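# Hang the lantern on the rail by its red wire

## Task

Suspend the lantern from the rail using its red wire so that the lantern does not touch the table.

## Robot and tools

Robot: two arms, left_arm and right_arm, each ending in a two-finger gripper. Left_arm sits on the +y side (arm names do not match image sides). Calibrated bases in the scene frame: left_arm (+0.013, +0.359, +0.020) m, right_arm (-0.022, -0.346, +0.020) m, both nearly unrotated about z.

Frames: the scene frame has its origin at table-top height, halfway between the nominal bases, with +z up and +x pointing out over the table. Reported end_effector_position (metres) and end_effector_quat_wxyz use this frame, and may be off by a few centimetres. Offsets you command are instead along each arm's own Hand target axes. On a gripper, +z runs along the fingers and the fingers open and close along y. The reported point lies between the pads when closed; closed fingertips reach about 19 mm past it, open ones about 6 mm. A block juts roughly 10 cm toward the gripper's +x and turns with it.

execute_actions(actions, cameras): actions is a list of actions; each action is a list of up to 15 rows, one per 1/30 s step, and a short list repeats its final row to fill 15 steps. Every row holds 18 numbers in [-1, 1], always for both arms: left dx, dy, dz, rx, ry, rz, gripper position, force_limit, speed, then the same nine for the right. The six pose numbers are offsets, not poses: each row is measured from that arm's Hand target as it was when the action began (not from the previous row), along that target's own axes; 1.0 equals 0.6 m or 180 degrees, and rx, ry, rz form one rotation vector. Repeating an offset therefore moves further. Six zeros re-command the current Hand target. An empty actions list returns state plus all images; otherwise images appear only if cameras names them (["all"], a list of names, or []).

move(target, speed, blend, stop_force, zero, blocking, cameras): target is one 18-number row or a list of up to 15 such rows, same layout and scale as above; every row is an offset from the Hand targets at the move's start, not from the previous row. The gripper travels in a straight line, taking the shorter turn. speed is a top speed in m/s, 0.002 to 1 (default 0.25; turning up to twice that in rad/s), one value or one per row. blend (m) rounds corners in a list; 0 stops at each. stop_force (N, 12 to 80, shared by both arms) ends an arm's path when the pushback along its travel exceeds that value; use it only slowly and without rotating, omit it when backing off a contact. zero (default true) re-zeroes the force reading first. blocking=false returns after about 0.5 s while the move keeps going (not allowed with stop_force). Moves last 0.5 to 10 s and do not avoid obstacles. The result adds a move: line with the ending (done, off_target, moving, held, fault) and any limits (paced: pose clipped; held: steps withheld). Keep finger numbers identical across a list.

wait(seconds 0 to 10) lets time pass with the last commands held. stop brakes a running move (fingers continue). zoom_image(camera, region [x0, y0, x1, y1] in pixels, at most 504 by 504) enlarges part of the newest image of that camera. finished_scene(scene 1 or 2) ends the scene irreversibly.

Gripper numbers: position +1 is fully open (85 mm), about -0.8 is pads touching, -1 closes until blocked. force_limit (-1 to +1) and speed (-1 to +1, roughly 20, 85, 150 mm/s) together set grip force, roughly 30 to 245 N per pad; fast closes from well open grip hardest. Both start at +1. To keep a gripper unchanged, resend its last three numbers; 0 is a real command. New force or speed apply only after a position change of at least 0.01; to soften a grip, open first. object_status: 0 moving, 1 blocked opening, 2 blocked closing (gripping), 3 reached the request or pads met. position_measured is in counts: 3 open, 78 about 60 mm, 130 about 40 mm, 180 about 20 mm, 230 closed.

Results: Hand target is the last commanded pose after clipping, and the base for the next offsets; the gripper often rests slightly short of it, so send the remaining gap. Each step the command is clipped to within 70 mm and 16 degrees of the measured pose. Tool commands lists current gripper commands. Flange force is the estimated outside force on the gripper in its own axes, including held weight, noisy; no reading near singular poses. Joint velocities may say within noise. Action calls also list positions at some steps.

Cameras: cam_high, cam_low, cam_pegs, cam_rail, cam_left_wrist, cam_right_wrist, each 672x504.

Avoid: dropping or flinging the lantern, anything leaving the table, hitting fixed or heavy objects, pressing or gripping between the two arms, and squeezing hard on a part still resting on something. An outside force of 150 N or joint torque at its limit (144 N m for the three large joints, 36 for the wrist joints, held weight included) stops that arm for 10 s. A target even slightly past a firm contact can trigger this. A clearance check may hold back commands that bring the arms close. Holding loads or stretching out heats motors; MOTOR HOT warns before a 30 to 60 s lockout. Loose objects may get nudged occasionally. The lantern must stay hanging after the robot lets go.

Each tool is called after "Emit:" in YAML: its name, and indented under it one key for each argument.

## Session

Emit:
execute_actions:
  actions: []

Scene clock: 0.00 s.
left_arm: end_effector_position=(+0.2070, +1.0431, +0.2014) position_measured=3 object_status=3 end_effector_quat_wxyz=(-0.183, +0.662, +0.473, +0.551) | right_arm: end_effector_position=(+0.1633, -0.6196, +0.3473) position_measured=3 object_status=3 end_effector_quat_wxyz=(+0.564, -0.543, -0.484, -0.390)
Joint positions: left_arm=[1.3 0.279 -0.626 2.59 -0.632 0.649] | right_arm=[-1.113 0.561 0.374 -0.986 -2.709 -1.201]
Joint velocities: within noise
Flange force (N): no reading
Hand target: left_arm +0.2070, +1.0431, +0.2014; -0.183, +0.662, +0.473, +0.551 | right_arm +0.1633, -0.6196, +0.3473; +0.564, -0.543, -0.484, -0.390
Tool commands: left_gripper/position=+1.0 left_gripper/force_limit=+1.0 left_gripper/speed=+1.0 right_gripper/position=+1.0 right_gripper/force_limit=+1.0 right_gripper/speed=+1.0

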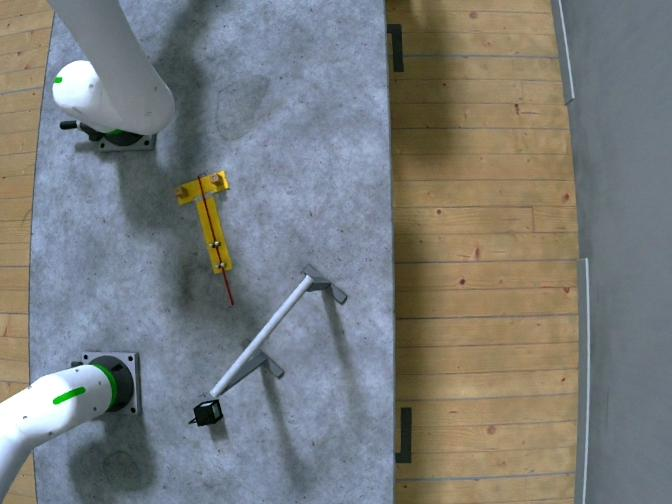

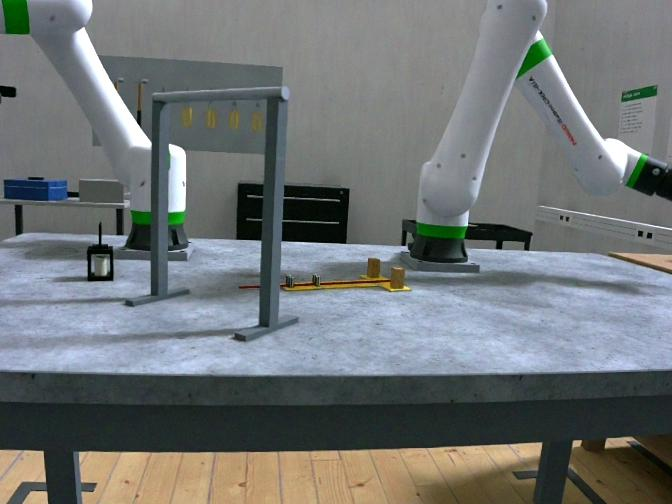

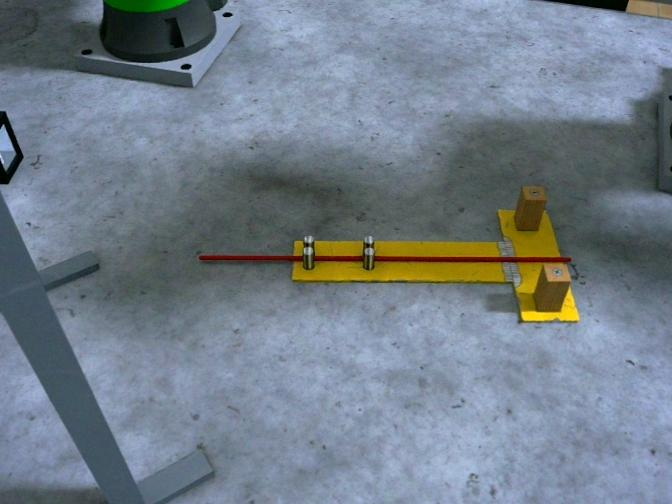

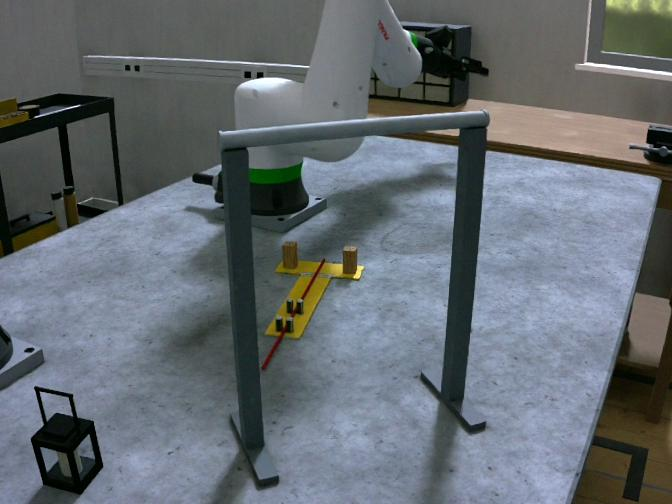

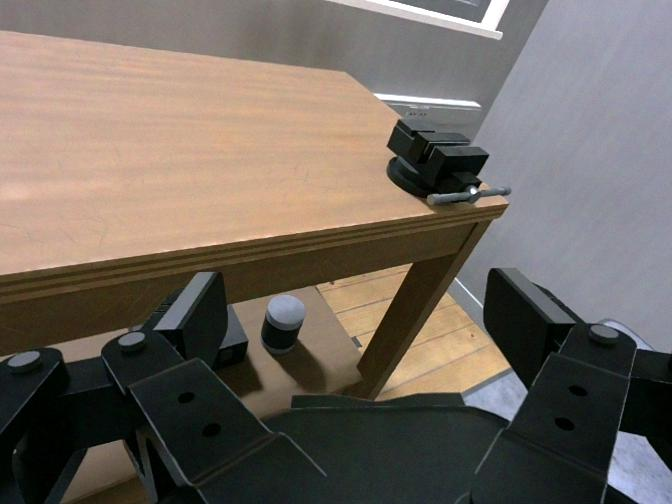

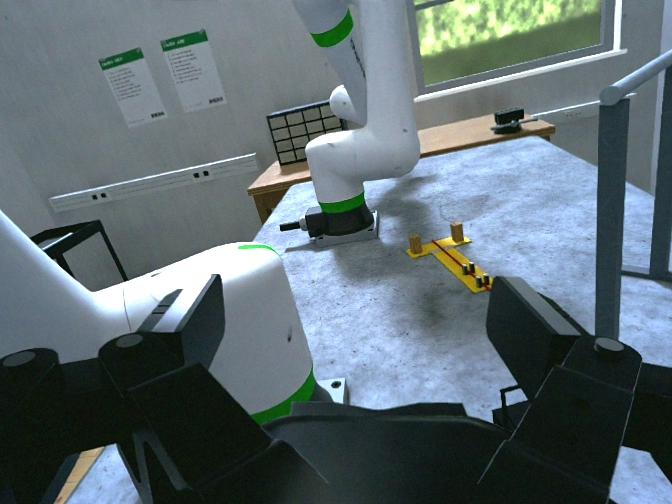

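Emit:
zoom_image:
  camera: "cam_pegs"
  region: [180, 170, 400, 335]

Emit:
zoom_image:
  camera: "cam_pegs"
  region: [400, 170, 620, 335]

Emit:
zoom_image:
  camera: "cam_high"
  region: [150, 160, 290, 320]

Emit:
zoom_image:
  camera: "cam_rail"
  region: [0, 360, 160, 504]

Emit:
zoom_image:
  camera: "cam_rail"
  region: [230, 220, 390, 380]

Emit:
zoom_image:
  camera: "cam_high"
  region: [160, 250, 370, 440]

Scaled by 2.291 from the camera's 672x504 image, which has a finer 960x720 frame.

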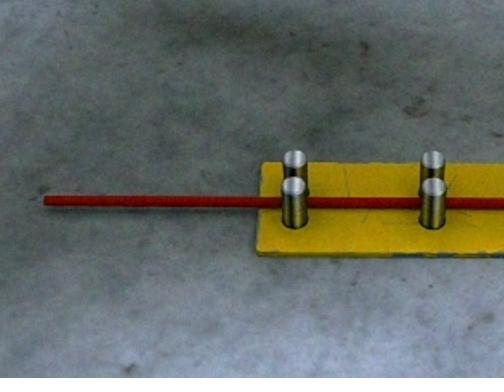

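Scaled by 2.291 from the camera's 672x504 image, which has a finer 960x720 frame.

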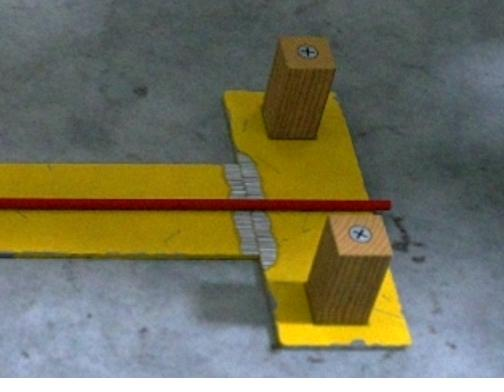

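Scaled by 3.150 from the camera's 672x504 image, which has a finer 960x720 frame.

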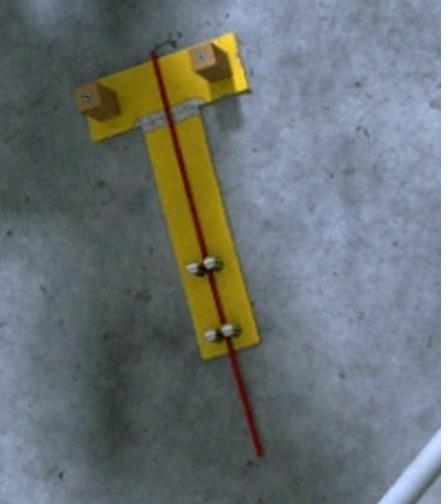

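Scaled by 3.150 from the camera's 672x504 image, which has a finer 960x720 frame.

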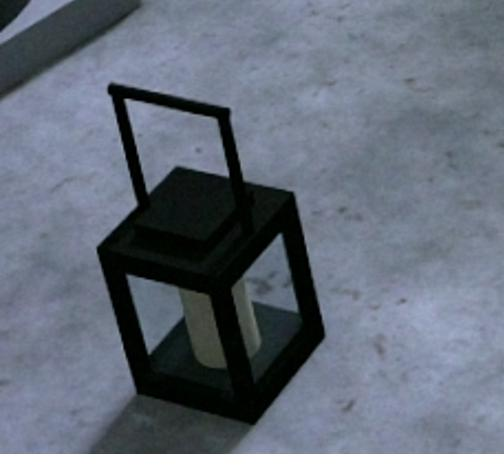

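Scaled by 3.150 from the camera's 672x504 image, which has a finer 960x720 frame.

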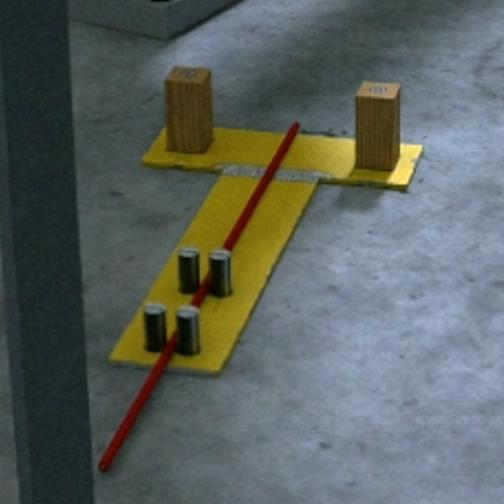

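Scaled by 2.400 from the camera's 672x504 image, which has a finer 960x720 frame.

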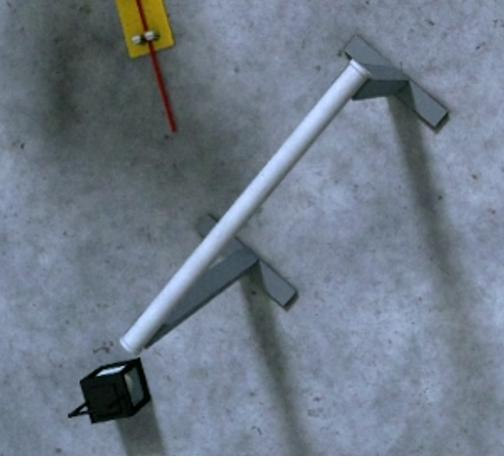

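Emit:
move:
  target:
    - [0,0,0,0,0,0,1,1,1,0.1525,0.1042,0.598,-0.0173,-0.4837,-0.1031,1,1,1]
    - [0,0,0,0,0,0,1,1,1,-0.104,0.403,0.8337,-0.0173,-0.4837,-0.1031,1,1,1]
  blend: 0.04
  cameras: ["all"]

Scene clock: 117.37 s.
left_arm: end_effector_position=(+0.2070, +1.0431, +0.2014) position_measured=3 object_status=3 end_effector_quat_wxyz=(-0.183, +0.662, +0.473, +0.551) | right_arm: end_effector_position=(+0.3218, -0.1039, +0.2004) position_measured=3 object_status=3 end_effector_quat_wxyz=(+0.000, +0.598, +0.801, +0.000)
Joint positions: left_arm=[1.3 0.279 -0.626 2.59 -0.632 0.649] | right_arm=[0.905 -0.045 -0.283 -0.001 -1.332 -2.209]
Flange force (N): left_arm=[-3.4 7.1 -4.4] | right_arm=[-0.4 -1.3 3.8]
Hand target: left_arm +0.2070, +1.0431, +0.2014; -0.183, +0.662, +0.473, +0.551 | right_arm +0.3218, -0.1039, +0.2004; +0.000, +0.598, +0.801, +0.000
Off the commanded pose: left_arm 0.000 m, 0 deg | right_arm 0.000 m, 0 deg.
move: done
camera_calibration:
cam_right_wrist: T_world_to_cam=[[0.951881, 0.305365, 0.0259887, -0.269912], [0.278099, -0.896286, 0.345444, -0.236816], [0.12878, -0.321594, -0.938079, 0.247435], [0, 0, 0, 1]] pos_world=[0.290918, -0.0502595, 0.320935]

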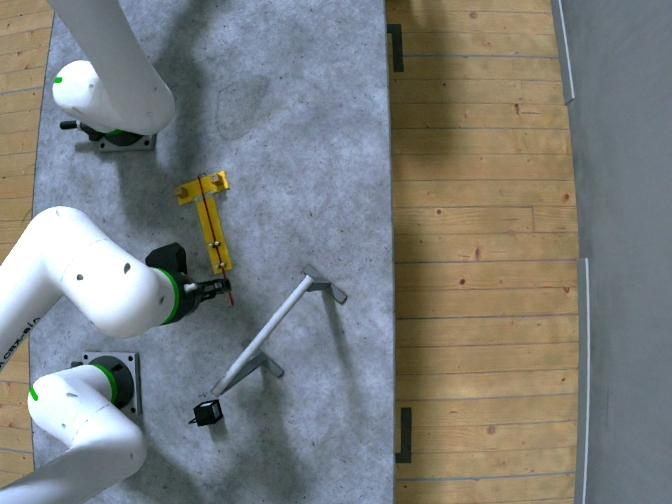

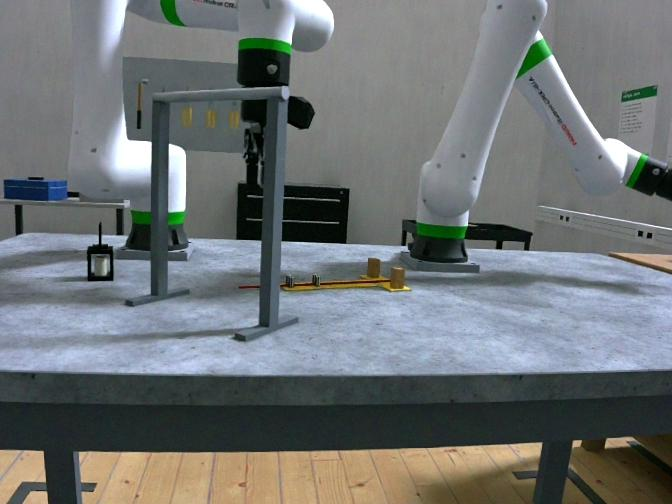

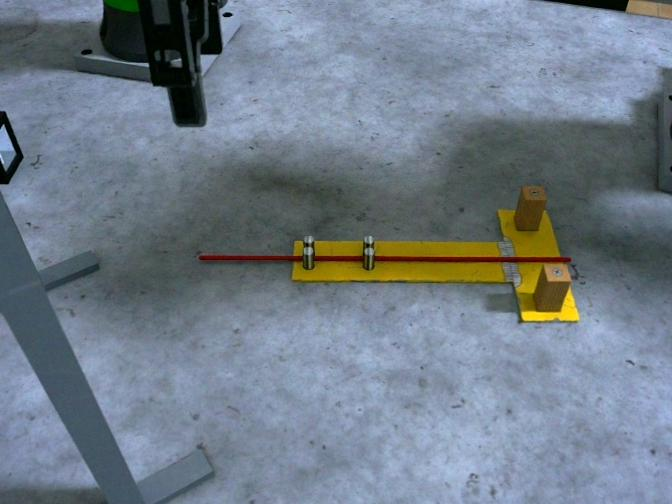

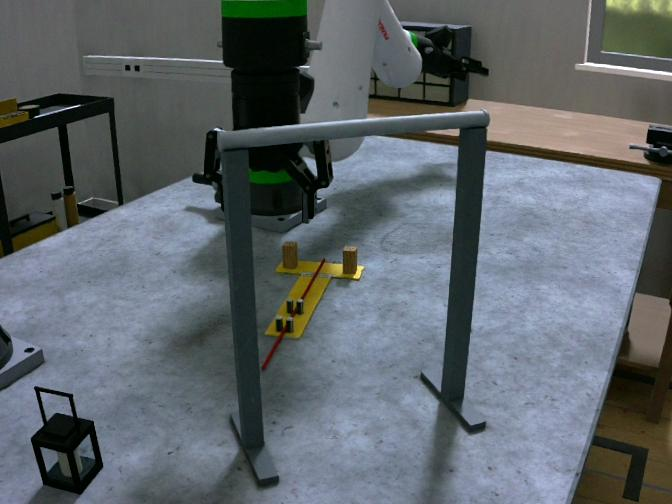

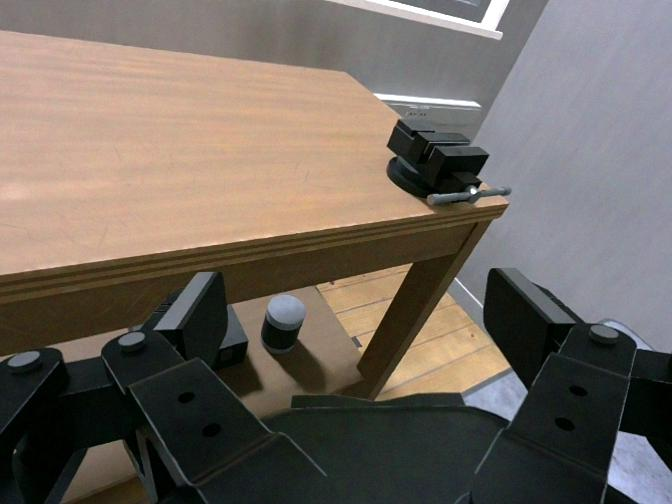

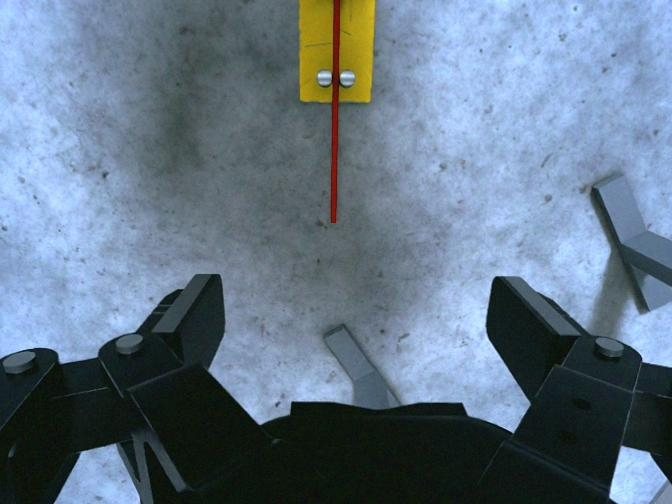

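Emit:
move:
  target: [0,0,0,0,0,0,1,1,1,0,0,0.258,0,0,0,1,1,1]
  cameras: ["cam_right_wrist","cam_rail","cam_pegs","cam_low"]

Scene clock: 126.83 s.
left_arm: end_effector_position=(+0.2070, +1.0431, +0.2014) position_measured=3 object_status=3 end_effector_quat_wxyz=(-0.183, +0.662, +0.473, +0.551) | right_arm: end_effector_position=(+0.3216, -0.1039, +0.0456) position_measured=3 object_status=3 end_effector_quat_wxyz=(+0.000, +0.598, +0.802, +0.000)
Joint positions: left_arm=[1.3 0.279 -0.626 2.59 -0.632 0.649] | right_arm=[0.905 0.128 -0.503 -0.001 -0.94 -2.209]
Flange force (N): left_arm=[-3.5 7.4 -4.1] | right_arm=[0.4 -2.3 2.9]
Hand target: left_arm +0.2070, +1.0431, +0.2014; -0.183, +0.662, +0.473, +0.551 | right_arm +0.3217, -0.1039, +0.0456; +0.000, +0.598, +0.801, +0.000
Off the commanded pose: left_arm 0.000 m, 0 deg | right_arm 0.000 m, 0 deg.
move: done
camera_calibration:
cam_right_wrist: T_world_to_cam=[[0.95184, 0.305504, 0.0258336, -0.265781], [0.278283, -0.896239, 0.34542, -0.183272], [0.12868, -0.321595, -0.938093, 0.102297], [0, 0, 0, 1]] pos_world=[0.290819, -0.0501601, 0.166135]
Images, in order (width x height): cam_low 672x504, cam_pegs 672x504, cam_rail 672x504, cam_right_wrist 672x504.

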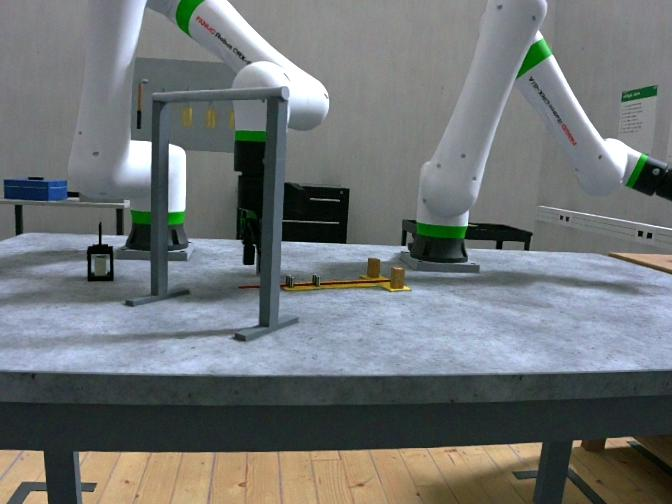

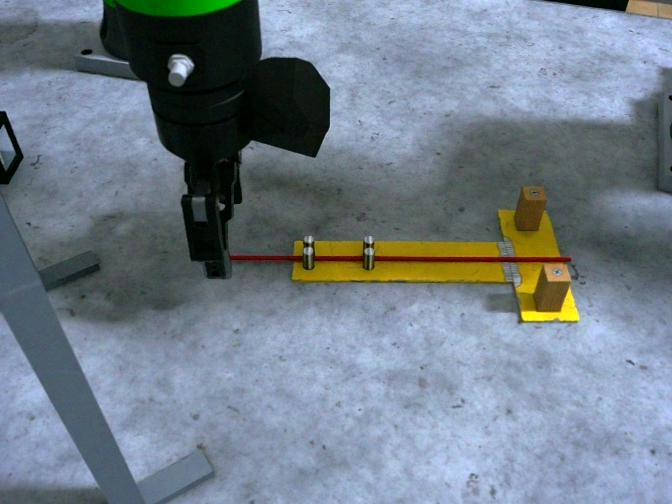

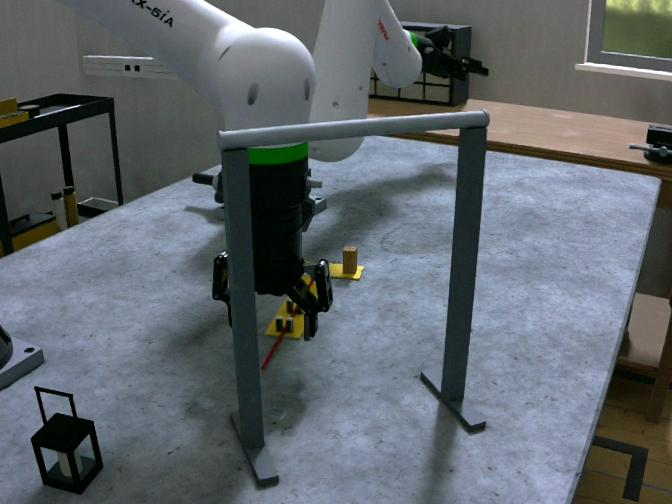

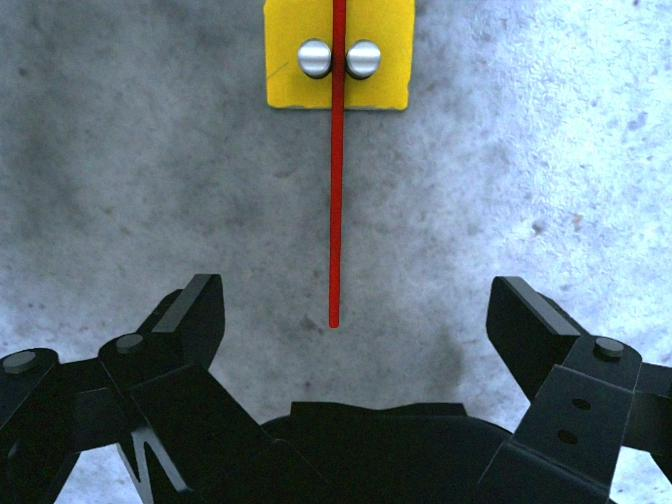

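Emit:
move:
  target: [0,0,0,0,0,0,1,1,1,0,-0.0092,0.029,0,0,0,1,1,1]
  cameras: ["cam_right_wrist","cam_pegs"]
  speed: 0.03
  stop_force: 15

Emit:
zoom_image:
  camera: "cam_pegs"
  region: [140, 170, 340, 320]

Scene clock: 135.37 s.
left_arm: end_effector_position=(+0.2070, +1.0431, +0.2014) position_measured=3 object_status=3 end_effector_quat_wxyz=(-0.183, +0.662, +0.473, +0.551) | right_arm: end_effector_position=(+0.3164, -0.1055, +0.0282) position_measured=3 object_status=3 end_effector_quat_wxyz=(+0.000, +0.598, +0.802, +0.000)
Joint positions: left_arm=[1.3 0.279 -0.626 2.59 -0.632 0.649] | right_arm=[0.913 0.145 -0.534 -0.001 -0.892 -2.218]
Flange force (N): left_arm=[-3.6 7.4 -3.8] | right_arm=[-0.3 -2.2 2.5]
Hand target: left_arm +0.2070, +1.0431, +0.2014; -0.183, +0.662, +0.473, +0.551 | right_arm +0.3164, -0.1055, +0.0282; +0.000, +0.598, +0.801, +0.000
Off the commanded pose: left_arm 0.000 m, 0 deg | right_arm 0.000 m, 0 deg.
move: done
camera_calibration:
cam_right_wrist: T_world_to_cam=[[0.951867, 0.305418, 0.0258667, -0.259815], [0.278192, -0.896267, 0.345419, -0.177195], [0.128681, -0.321597, -0.938092, 0.0861409], [0, 0, 0, 1]] pos_world=[0.285519, -0.0517597, 0.148735]
Images, in order (width x height): cam_pegs 672x504, cam_right_wrist 672x504.

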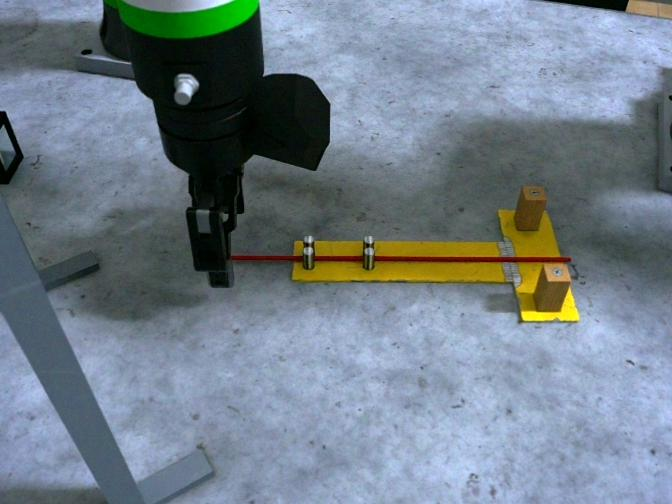

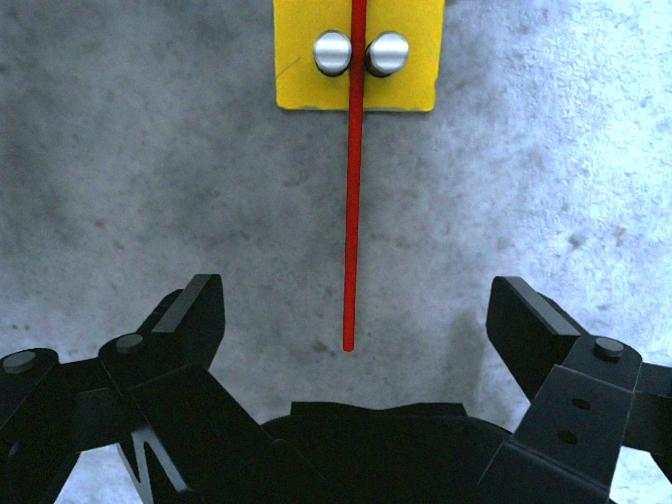

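Scaled by 2.520 from the camera's 672x504 image, which has a finer 960x720 frame.

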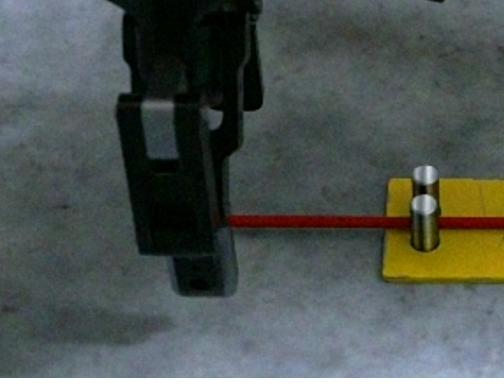

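Emit:
move:
  target:
    - [0,0,0,0,0,0,1,1,1,0,-0.0035,0,0,0,0,1,1,1]
    - [0,0,0,0,0,0,1,1,1,0,-0.0035,0,0,0,0,-1,0,-1]
  cameras: ["cam_right_wrist","cam_pegs"]
  speed: 0.05

Emit:
zoom_image:
  camera: "cam_pegs"
  region: [140, 170, 340, 320]

Scene clock: 145.03 s.
left_arm: end_effector_position=(+0.2070, +1.0431, +0.2014) position_measured=3 object_status=3 end_effector_quat_wxyz=(-0.183, +0.662, +0.473, +0.551) | right_arm: end_effector_position=(+0.3144, -0.1061, +0.0282) position_measured=231 object_status=0 end_effector_quat_wxyz=(+0.000, +0.598, +0.801, +0.000)
Joint positions: left_arm=[1.3 0.279 -0.626 2.59 -0.632 0.649] | right_arm=[0.917 0.141 -0.539 -0.001 -0.891 -2.221]
Flange force (N): left_arm=[-3.6 7.0 -3.7] | right_arm=[-0.4 -1.9 2.6]
Hand target: left_arm +0.2070, +1.0431, +0.2014; -0.183, +0.662, +0.473, +0.551 | right_arm +0.3144, -0.1061, +0.0282; +0.000, +0.598, +0.801, +0.000
Off the commanded pose: left_arm 0.000 m, 0 deg | right_arm 0.000 m, 0 deg.
move: done
camera_calibration:
cam_right_wrist: T_world_to_cam=[[0.951893, 0.305333, 0.0258998, -0.257744], [0.278101, -0.896296, 0.345418, -0.177152], [0.128681, -0.321598, -0.938091, 0.0862049], [0, 0, 0, 1]] pos_world=[0.283518, -0.0523593, 0.148735]
Images, in order (width x height): cam_pegs 672x504, cam_right_wrist 672x504.

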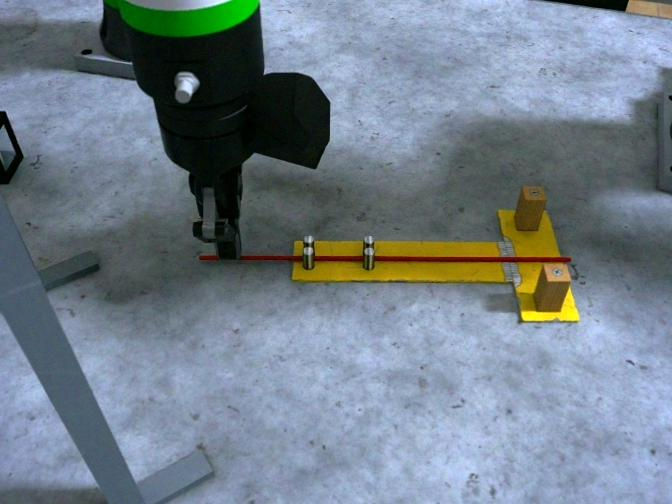

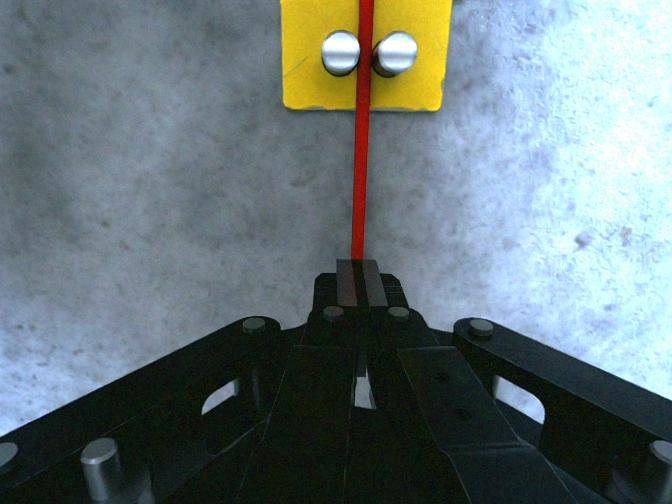

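Scaled by 2.520 from the camera's 672x504 image, which has a finer 960x720 frame.

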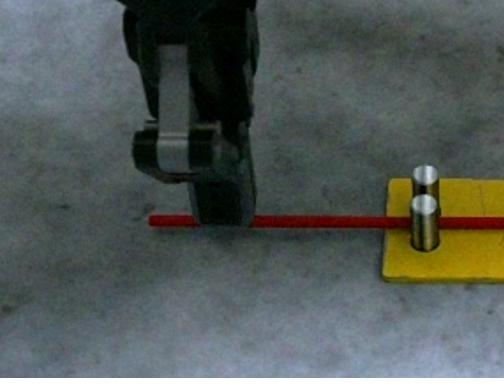

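Emit:
move:
  target:
    - [0,0,0,0,0,0,1,1,1,0,0,0,0,0,0,0,0,0]
    - [0,0,0,0,0,0,1,1,1,0,0,0.0105,0,0,0,0,0,0]
    - [0,0,0,0,0,0,1,1,1,0,0,0.0105,0,0,0,-1,0,-1]
  cameras: ["cam_right_wrist","cam_pegs"]
  speed: 0.05

Emit:
zoom_image:
  camera: "cam_pegs"
  region: [140, 170, 340, 320]

Scene clock: 153.93 s.
left_arm: end_effector_position=(+0.2070, +1.0431, +0.2014) position_measured=3 object_status=3 end_effector_quat_wxyz=(-0.183, +0.662, +0.473, +0.551) | right_arm: end_effector_position=(+0.3144, -0.1061, +0.0219) position_measured=225 object_status=0 end_effector_quat_wxyz=(+0.000, +0.598, +0.801, +0.000)
Joint positions: left_arm=[1.3 0.279 -0.626 2.59 -0.632 0.649] | right_arm=[0.917 0.152 -0.545 -0.001 -0.874 -2.221]
Flange force (N): left_arm=[-3.7 7.4 -3.9] | right_arm=[-1.0 -1.2 2.5]
Hand target: left_arm +0.2070, +1.0431, +0.2014; -0.183, +0.662, +0.473, +0.551 | right_arm +0.3144, -0.1061, +0.0219; +0.000, +0.598, +0.801, +0.000
Off the commanded pose: left_arm 0.000 m, 0 deg | right_arm 0.000 m, 0 deg.
move: done
camera_calibration:
cam_right_wrist: T_world_to_cam=[[0.951893, 0.305333, 0.0258998, -0.257581], [0.278101, -0.896296, 0.345418, -0.174976], [0.128681, -0.321598, -0.938091, 0.080295], [0, 0, 0, 1]] pos_world=[0.283518, -0.0523593, 0.142435]
Images, in order (width x height): cam_pegs 672x504, cam_right_wrist 672x504.

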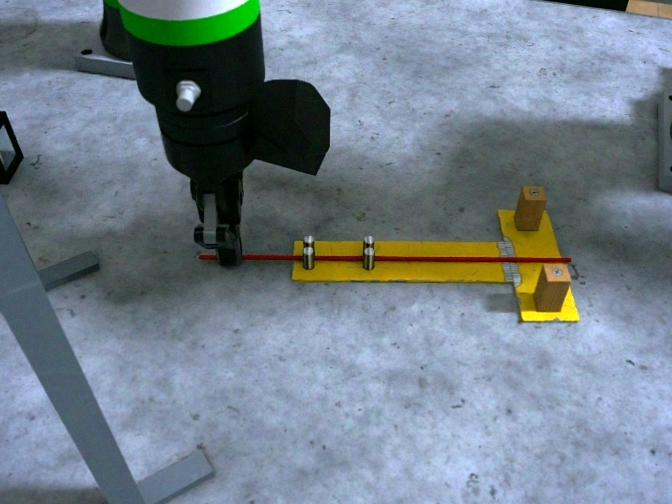

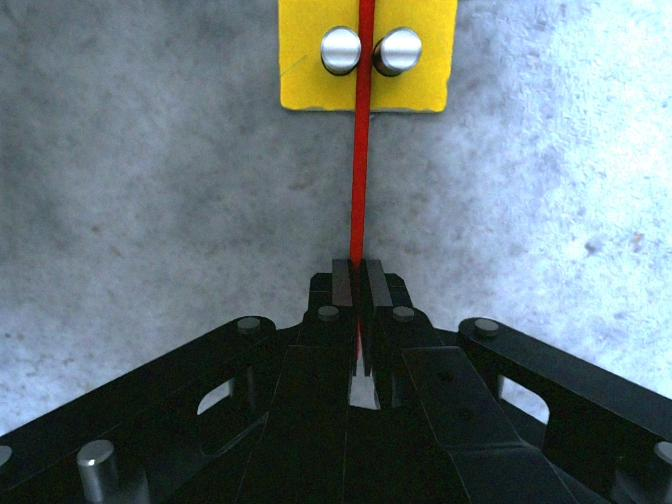

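Scaled by 2.520 from the camera's 672x504 image, which has a finer 960x720 frame.

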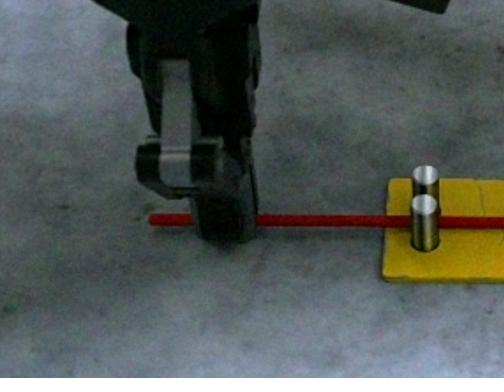

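Emit:
move:
  target: [0,0,0,0,0,0,1,1,1,-0.0333,0,0,0,0,0,-1,0,-1]
  cameras: ["cam_right_wrist","cam_pegs"]
  speed: 0.02
  stop_force: 60

Scene clock: 159.90 s.
left_arm: end_effector_position=(+0.2070, +1.0431, +0.2014) position_measured=3 object_status=3 end_effector_quat_wxyz=(-0.183, +0.662, +0.473, +0.551) | right_arm: end_effector_position=(+0.3200, -0.1252, +0.0219) position_measured=225 object_status=2 end_effector_quat_wxyz=(+0.000, +0.598, +0.801, +0.000)
Joint positions: left_arm=[1.3 0.279 -0.626 2.59 -0.632 0.649] | right_arm=[0.875 0.138 -0.561 -0.001 -0.872 -2.179]
Flange force (N): left_arm=[-3.7 7.1 -3.5] | right_arm=[-0.3 -1.3 2.5]
Hand target: left_arm +0.2070, +1.0431, +0.2014; -0.183, +0.662, +0.473, +0.551 | right_arm +0.3200, -0.1252, +0.0219; +0.000, +0.598, +0.801, +0.000
Off the commanded pose: left_arm 0.000 m, 0 deg | right_arm 0.000 m, 0 deg.
move: done
camera_calibration:
cam_right_wrist: T_world_to_cam=[[0.951867, 0.305418, 0.0258667, -0.257126], [0.278192, -0.896267, 0.345419, -0.193795], [0.128681, -0.321597, -0.938092, 0.0733871], [0, 0, 0, 1]] pos_world=[0.289219, -0.0715597, 0.142435]
Images, in order (width x height): cam_pegs 672x504, cam_right_wrist 672x504.

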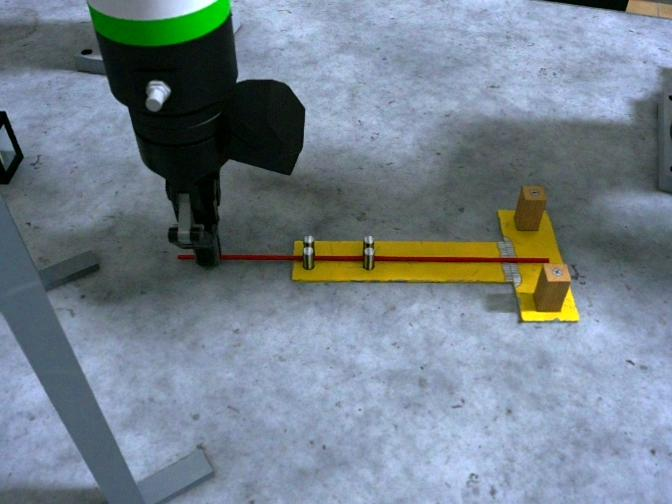

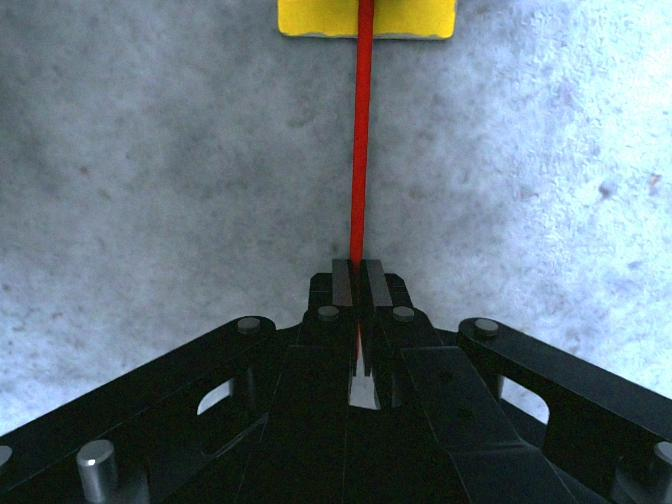

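Emit:
move:
  target: [0,0,0,0,0,0,1,1,1,-0.05,0,0,0,0,0,-1,0,-1]
  cameras: ["all"]
  speed: 0.03

Emit:
zoom_image:
  camera: "cam_pegs"
  region: [140, 170, 400, 320]

Scene clock: 173.30 s.
left_arm: end_effector_position=(+0.2070, +1.0431, +0.2014) position_measured=3 object_status=3 end_effector_quat_wxyz=(-0.183, +0.662, +0.473, +0.551) | right_arm: end_effector_position=(+0.3286, -0.1540, +0.0219) position_measured=225 object_status=2 end_effector_quat_wxyz=(+0.000, +0.598, +0.801, +0.000)
Joint positions: left_arm=[1.3 0.279 -0.626 2.59 -0.632 0.649] | right_arm=[0.809 0.121 -0.581 -0.001 -0.869 -2.114]
Flange force (N): left_arm=[-3.4 6.5 -4.2] | right_arm=[0.1 -1.7 3.1]
Hand target: left_arm +0.2070, +1.0431, +0.2014; -0.183, +0.662, +0.473, +0.551 | right_arm +0.3286, -0.1540, +0.0219; +0.000, +0.598, +0.801, +0.000
Off the commanded pose: left_arm 0.000 m, 0 deg | right_arm 0.000 m, 0 deg.
move: done
camera_calibration:
cam_right_wrist: T_world_to_cam=[[0.951893, 0.305333, 0.0258998, -0.256473], [0.278101, -0.896296, 0.345418, -0.221857], [0.128681, -0.321598, -0.938091, 0.0630631], [0, 0, 0, 1]] pos_world=[0.297718, -0.100259, 0.142435]

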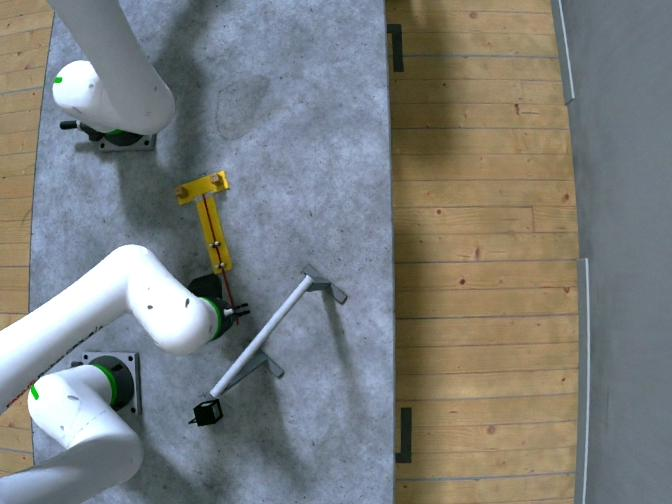

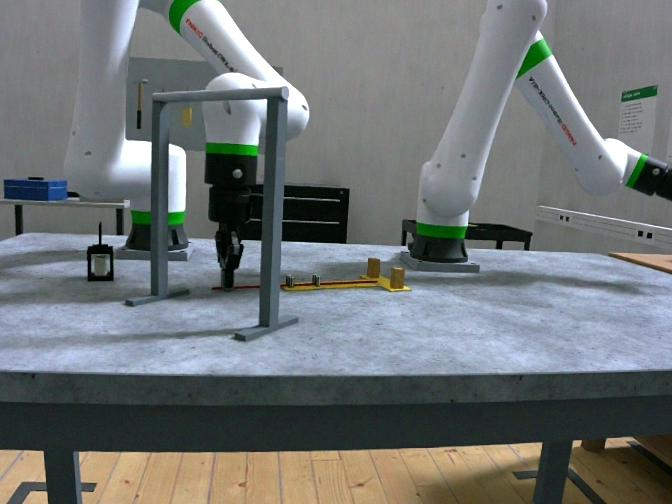

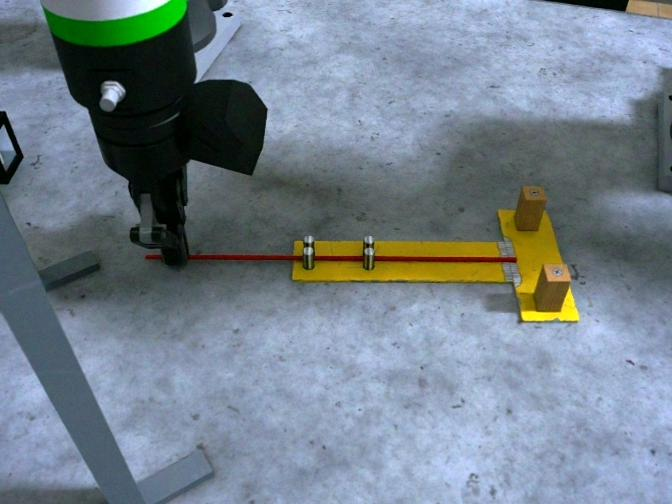

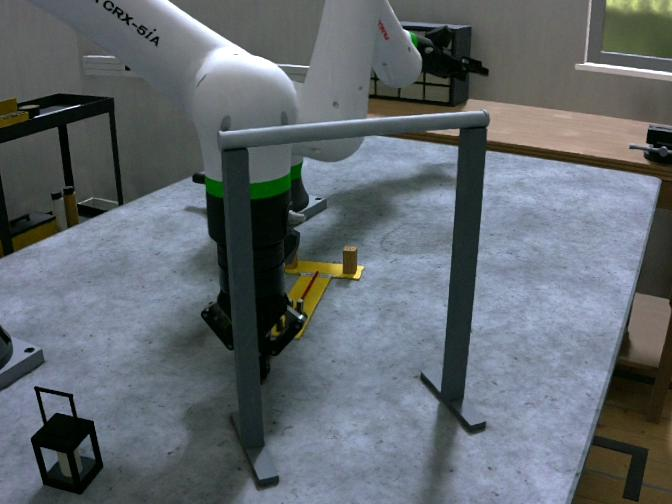

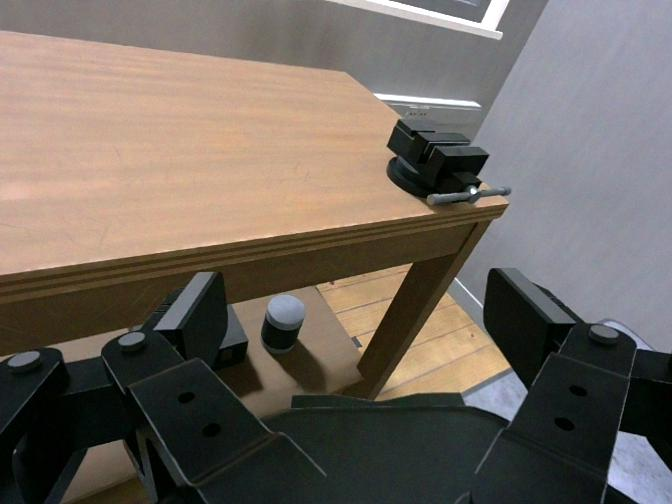

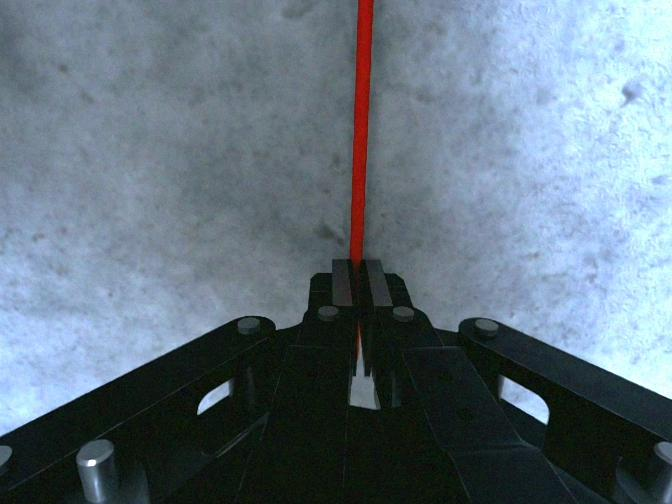

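Scaled by 1.938 from the camera's 672x504 image, which has a finer 960x720 frame.

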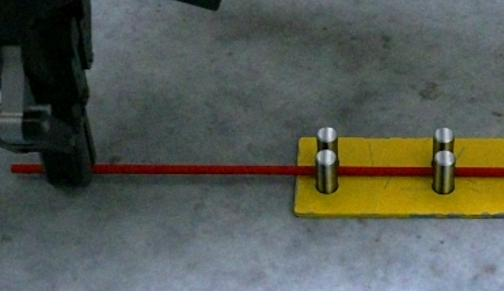

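Emit:
move:
  target:
    - [0,0,0,0,0,0,1,1,1,0.0065,0.0522,0,0,0,-0.0833,-1,0,-1]
    - [0,0,0,0,0,0,1,1,1,0.0263,0.1003,0,0,0,-0.1667,-1,0,-1]
    - [0,0,0,0,0,0,1,1,1,0.0573,0.1408,0,0,0,-0.25,-1,0,-1]
    - [0,0,0,0,0,0,1,1,1,0.0973,0.1715,0,0,0,-0.3333,-1,0,-1]
    - [0,0,0,0,0,0,1,1,1,0.143,0.1903,0,0,0,-0.4167,-1,0,-1]
  cameras: ["cam_right_wrist","cam_pegs","cam_high"]
  speed: 0.09
  blend: 0.008

Scene clock: 208.50 s.
left_arm: end_effector_position=(+0.2070, +1.0431, +0.2014) position_measured=3 object_status=3 end_effector_quat_wxyz=(-0.183, +0.662, +0.473, +0.551) | right_arm: end_effector_position=(+0.4136, -0.0392, +0.0218) position_measured=225 object_status=2 end_effector_quat_wxyz=(+0.000, -0.014, +1.000, +0.000)
Joint positions: left_arm=[1.3 0.279 -0.626 2.59 -0.632 0.649] | right_arm=[0.837 0.412 -0.199 -0.001 -0.961 -0.832]
Flange force (N): left_arm=[-3.5 7.2 -3.9] | right_arm=[0.8 -1.4 2.8]
Hand target: left_arm +0.2070, +1.0431, +0.2014; -0.183, +0.662, +0.473, +0.551 | right_arm +0.4136, -0.0392, +0.0218; +0.000, -0.014, +1.000, +0.000
Off the commanded pose: left_arm 0.000 m, 0 deg | right_arm 0.000 m, 0 deg.
move: done
camera_calibration:
cam_right_wrist: T_world_to_cam=[[-0.0486233, 0.99846, 0.0267038, 0.0685277], [0.937851, 0.0364416, 0.345119, -0.378915], [0.343614, 0.041825, -0.938179, 0.0142718], [0, 0, 0, 1]] pos_world=[0.353794, -0.0552108, 0.14233]
Images, in order (width x height): cam_high 672x504, cam_pegs 672x504, cam_right_wrist 672x504.

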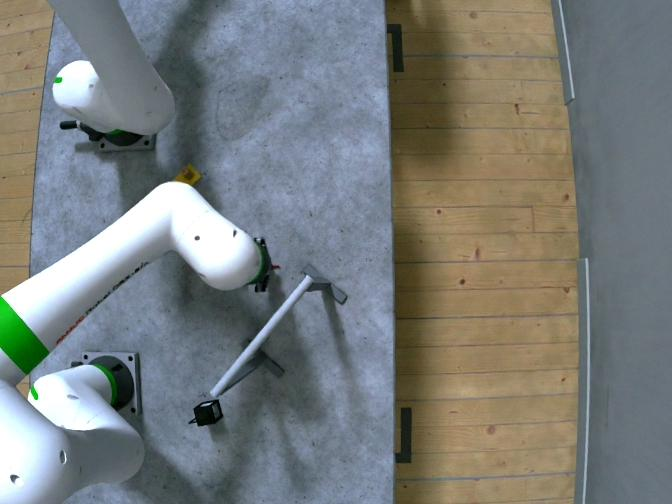

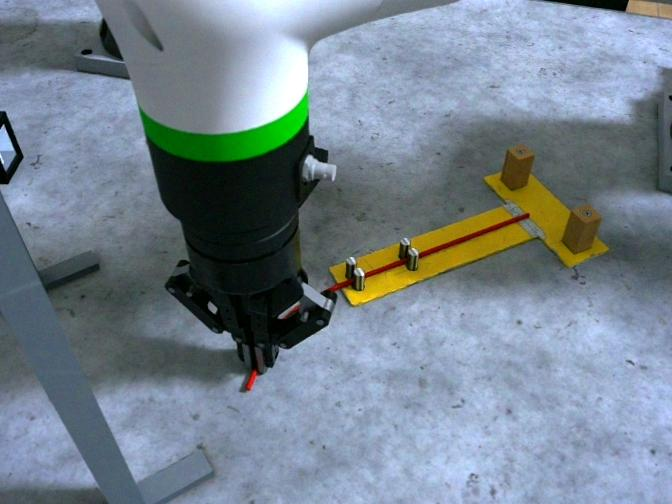

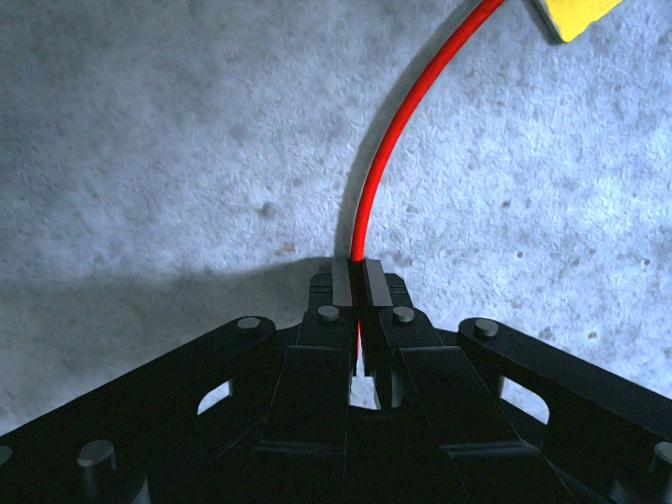

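Emit:
move:
  target: [-0.292,0.633,-0.524,0.3098,-0.2728,-0.3018,1,1,1,0,0,0,0,0,0,-1,0,-1]

Scene clock: 235.53 s.
left_arm: end_effector_position=(+0.3567, +0.5442, +0.2513) position_measured=3 object_status=3 end_effector_quat_wxyz=(+0.000, +0.390, +0.921, +0.000) | right_arm: end_effector_position=(+0.4136, -0.0392, +0.0218) position_measured=225 object_status=2 end_effector_quat_wxyz=(+0.000, -0.014, +1.000, +0.000)
Joint positions: left_arm=[0.18 -0.145 -0.255 3.141 1.461 2.184] | right_arm=[0.837 0.412 -0.199 -0.001 -0.961 -0.832]
Flange force (N): left_arm=[-2.9 -7.5 3.9] | right_arm=[0.3 -1.3 2.9]
Hand target: left_arm +0.3567, +0.5442, +0.2513; +0.000, +0.390, +0.921, +0.000 | right_arm +0.4136, -0.0392, +0.0218; +0.000, -0.014, +1.000, +0.000
Off the commanded pose: left_arm 0.000 m, 0 deg | right_arm 0.000 m, 0 deg.
move: done


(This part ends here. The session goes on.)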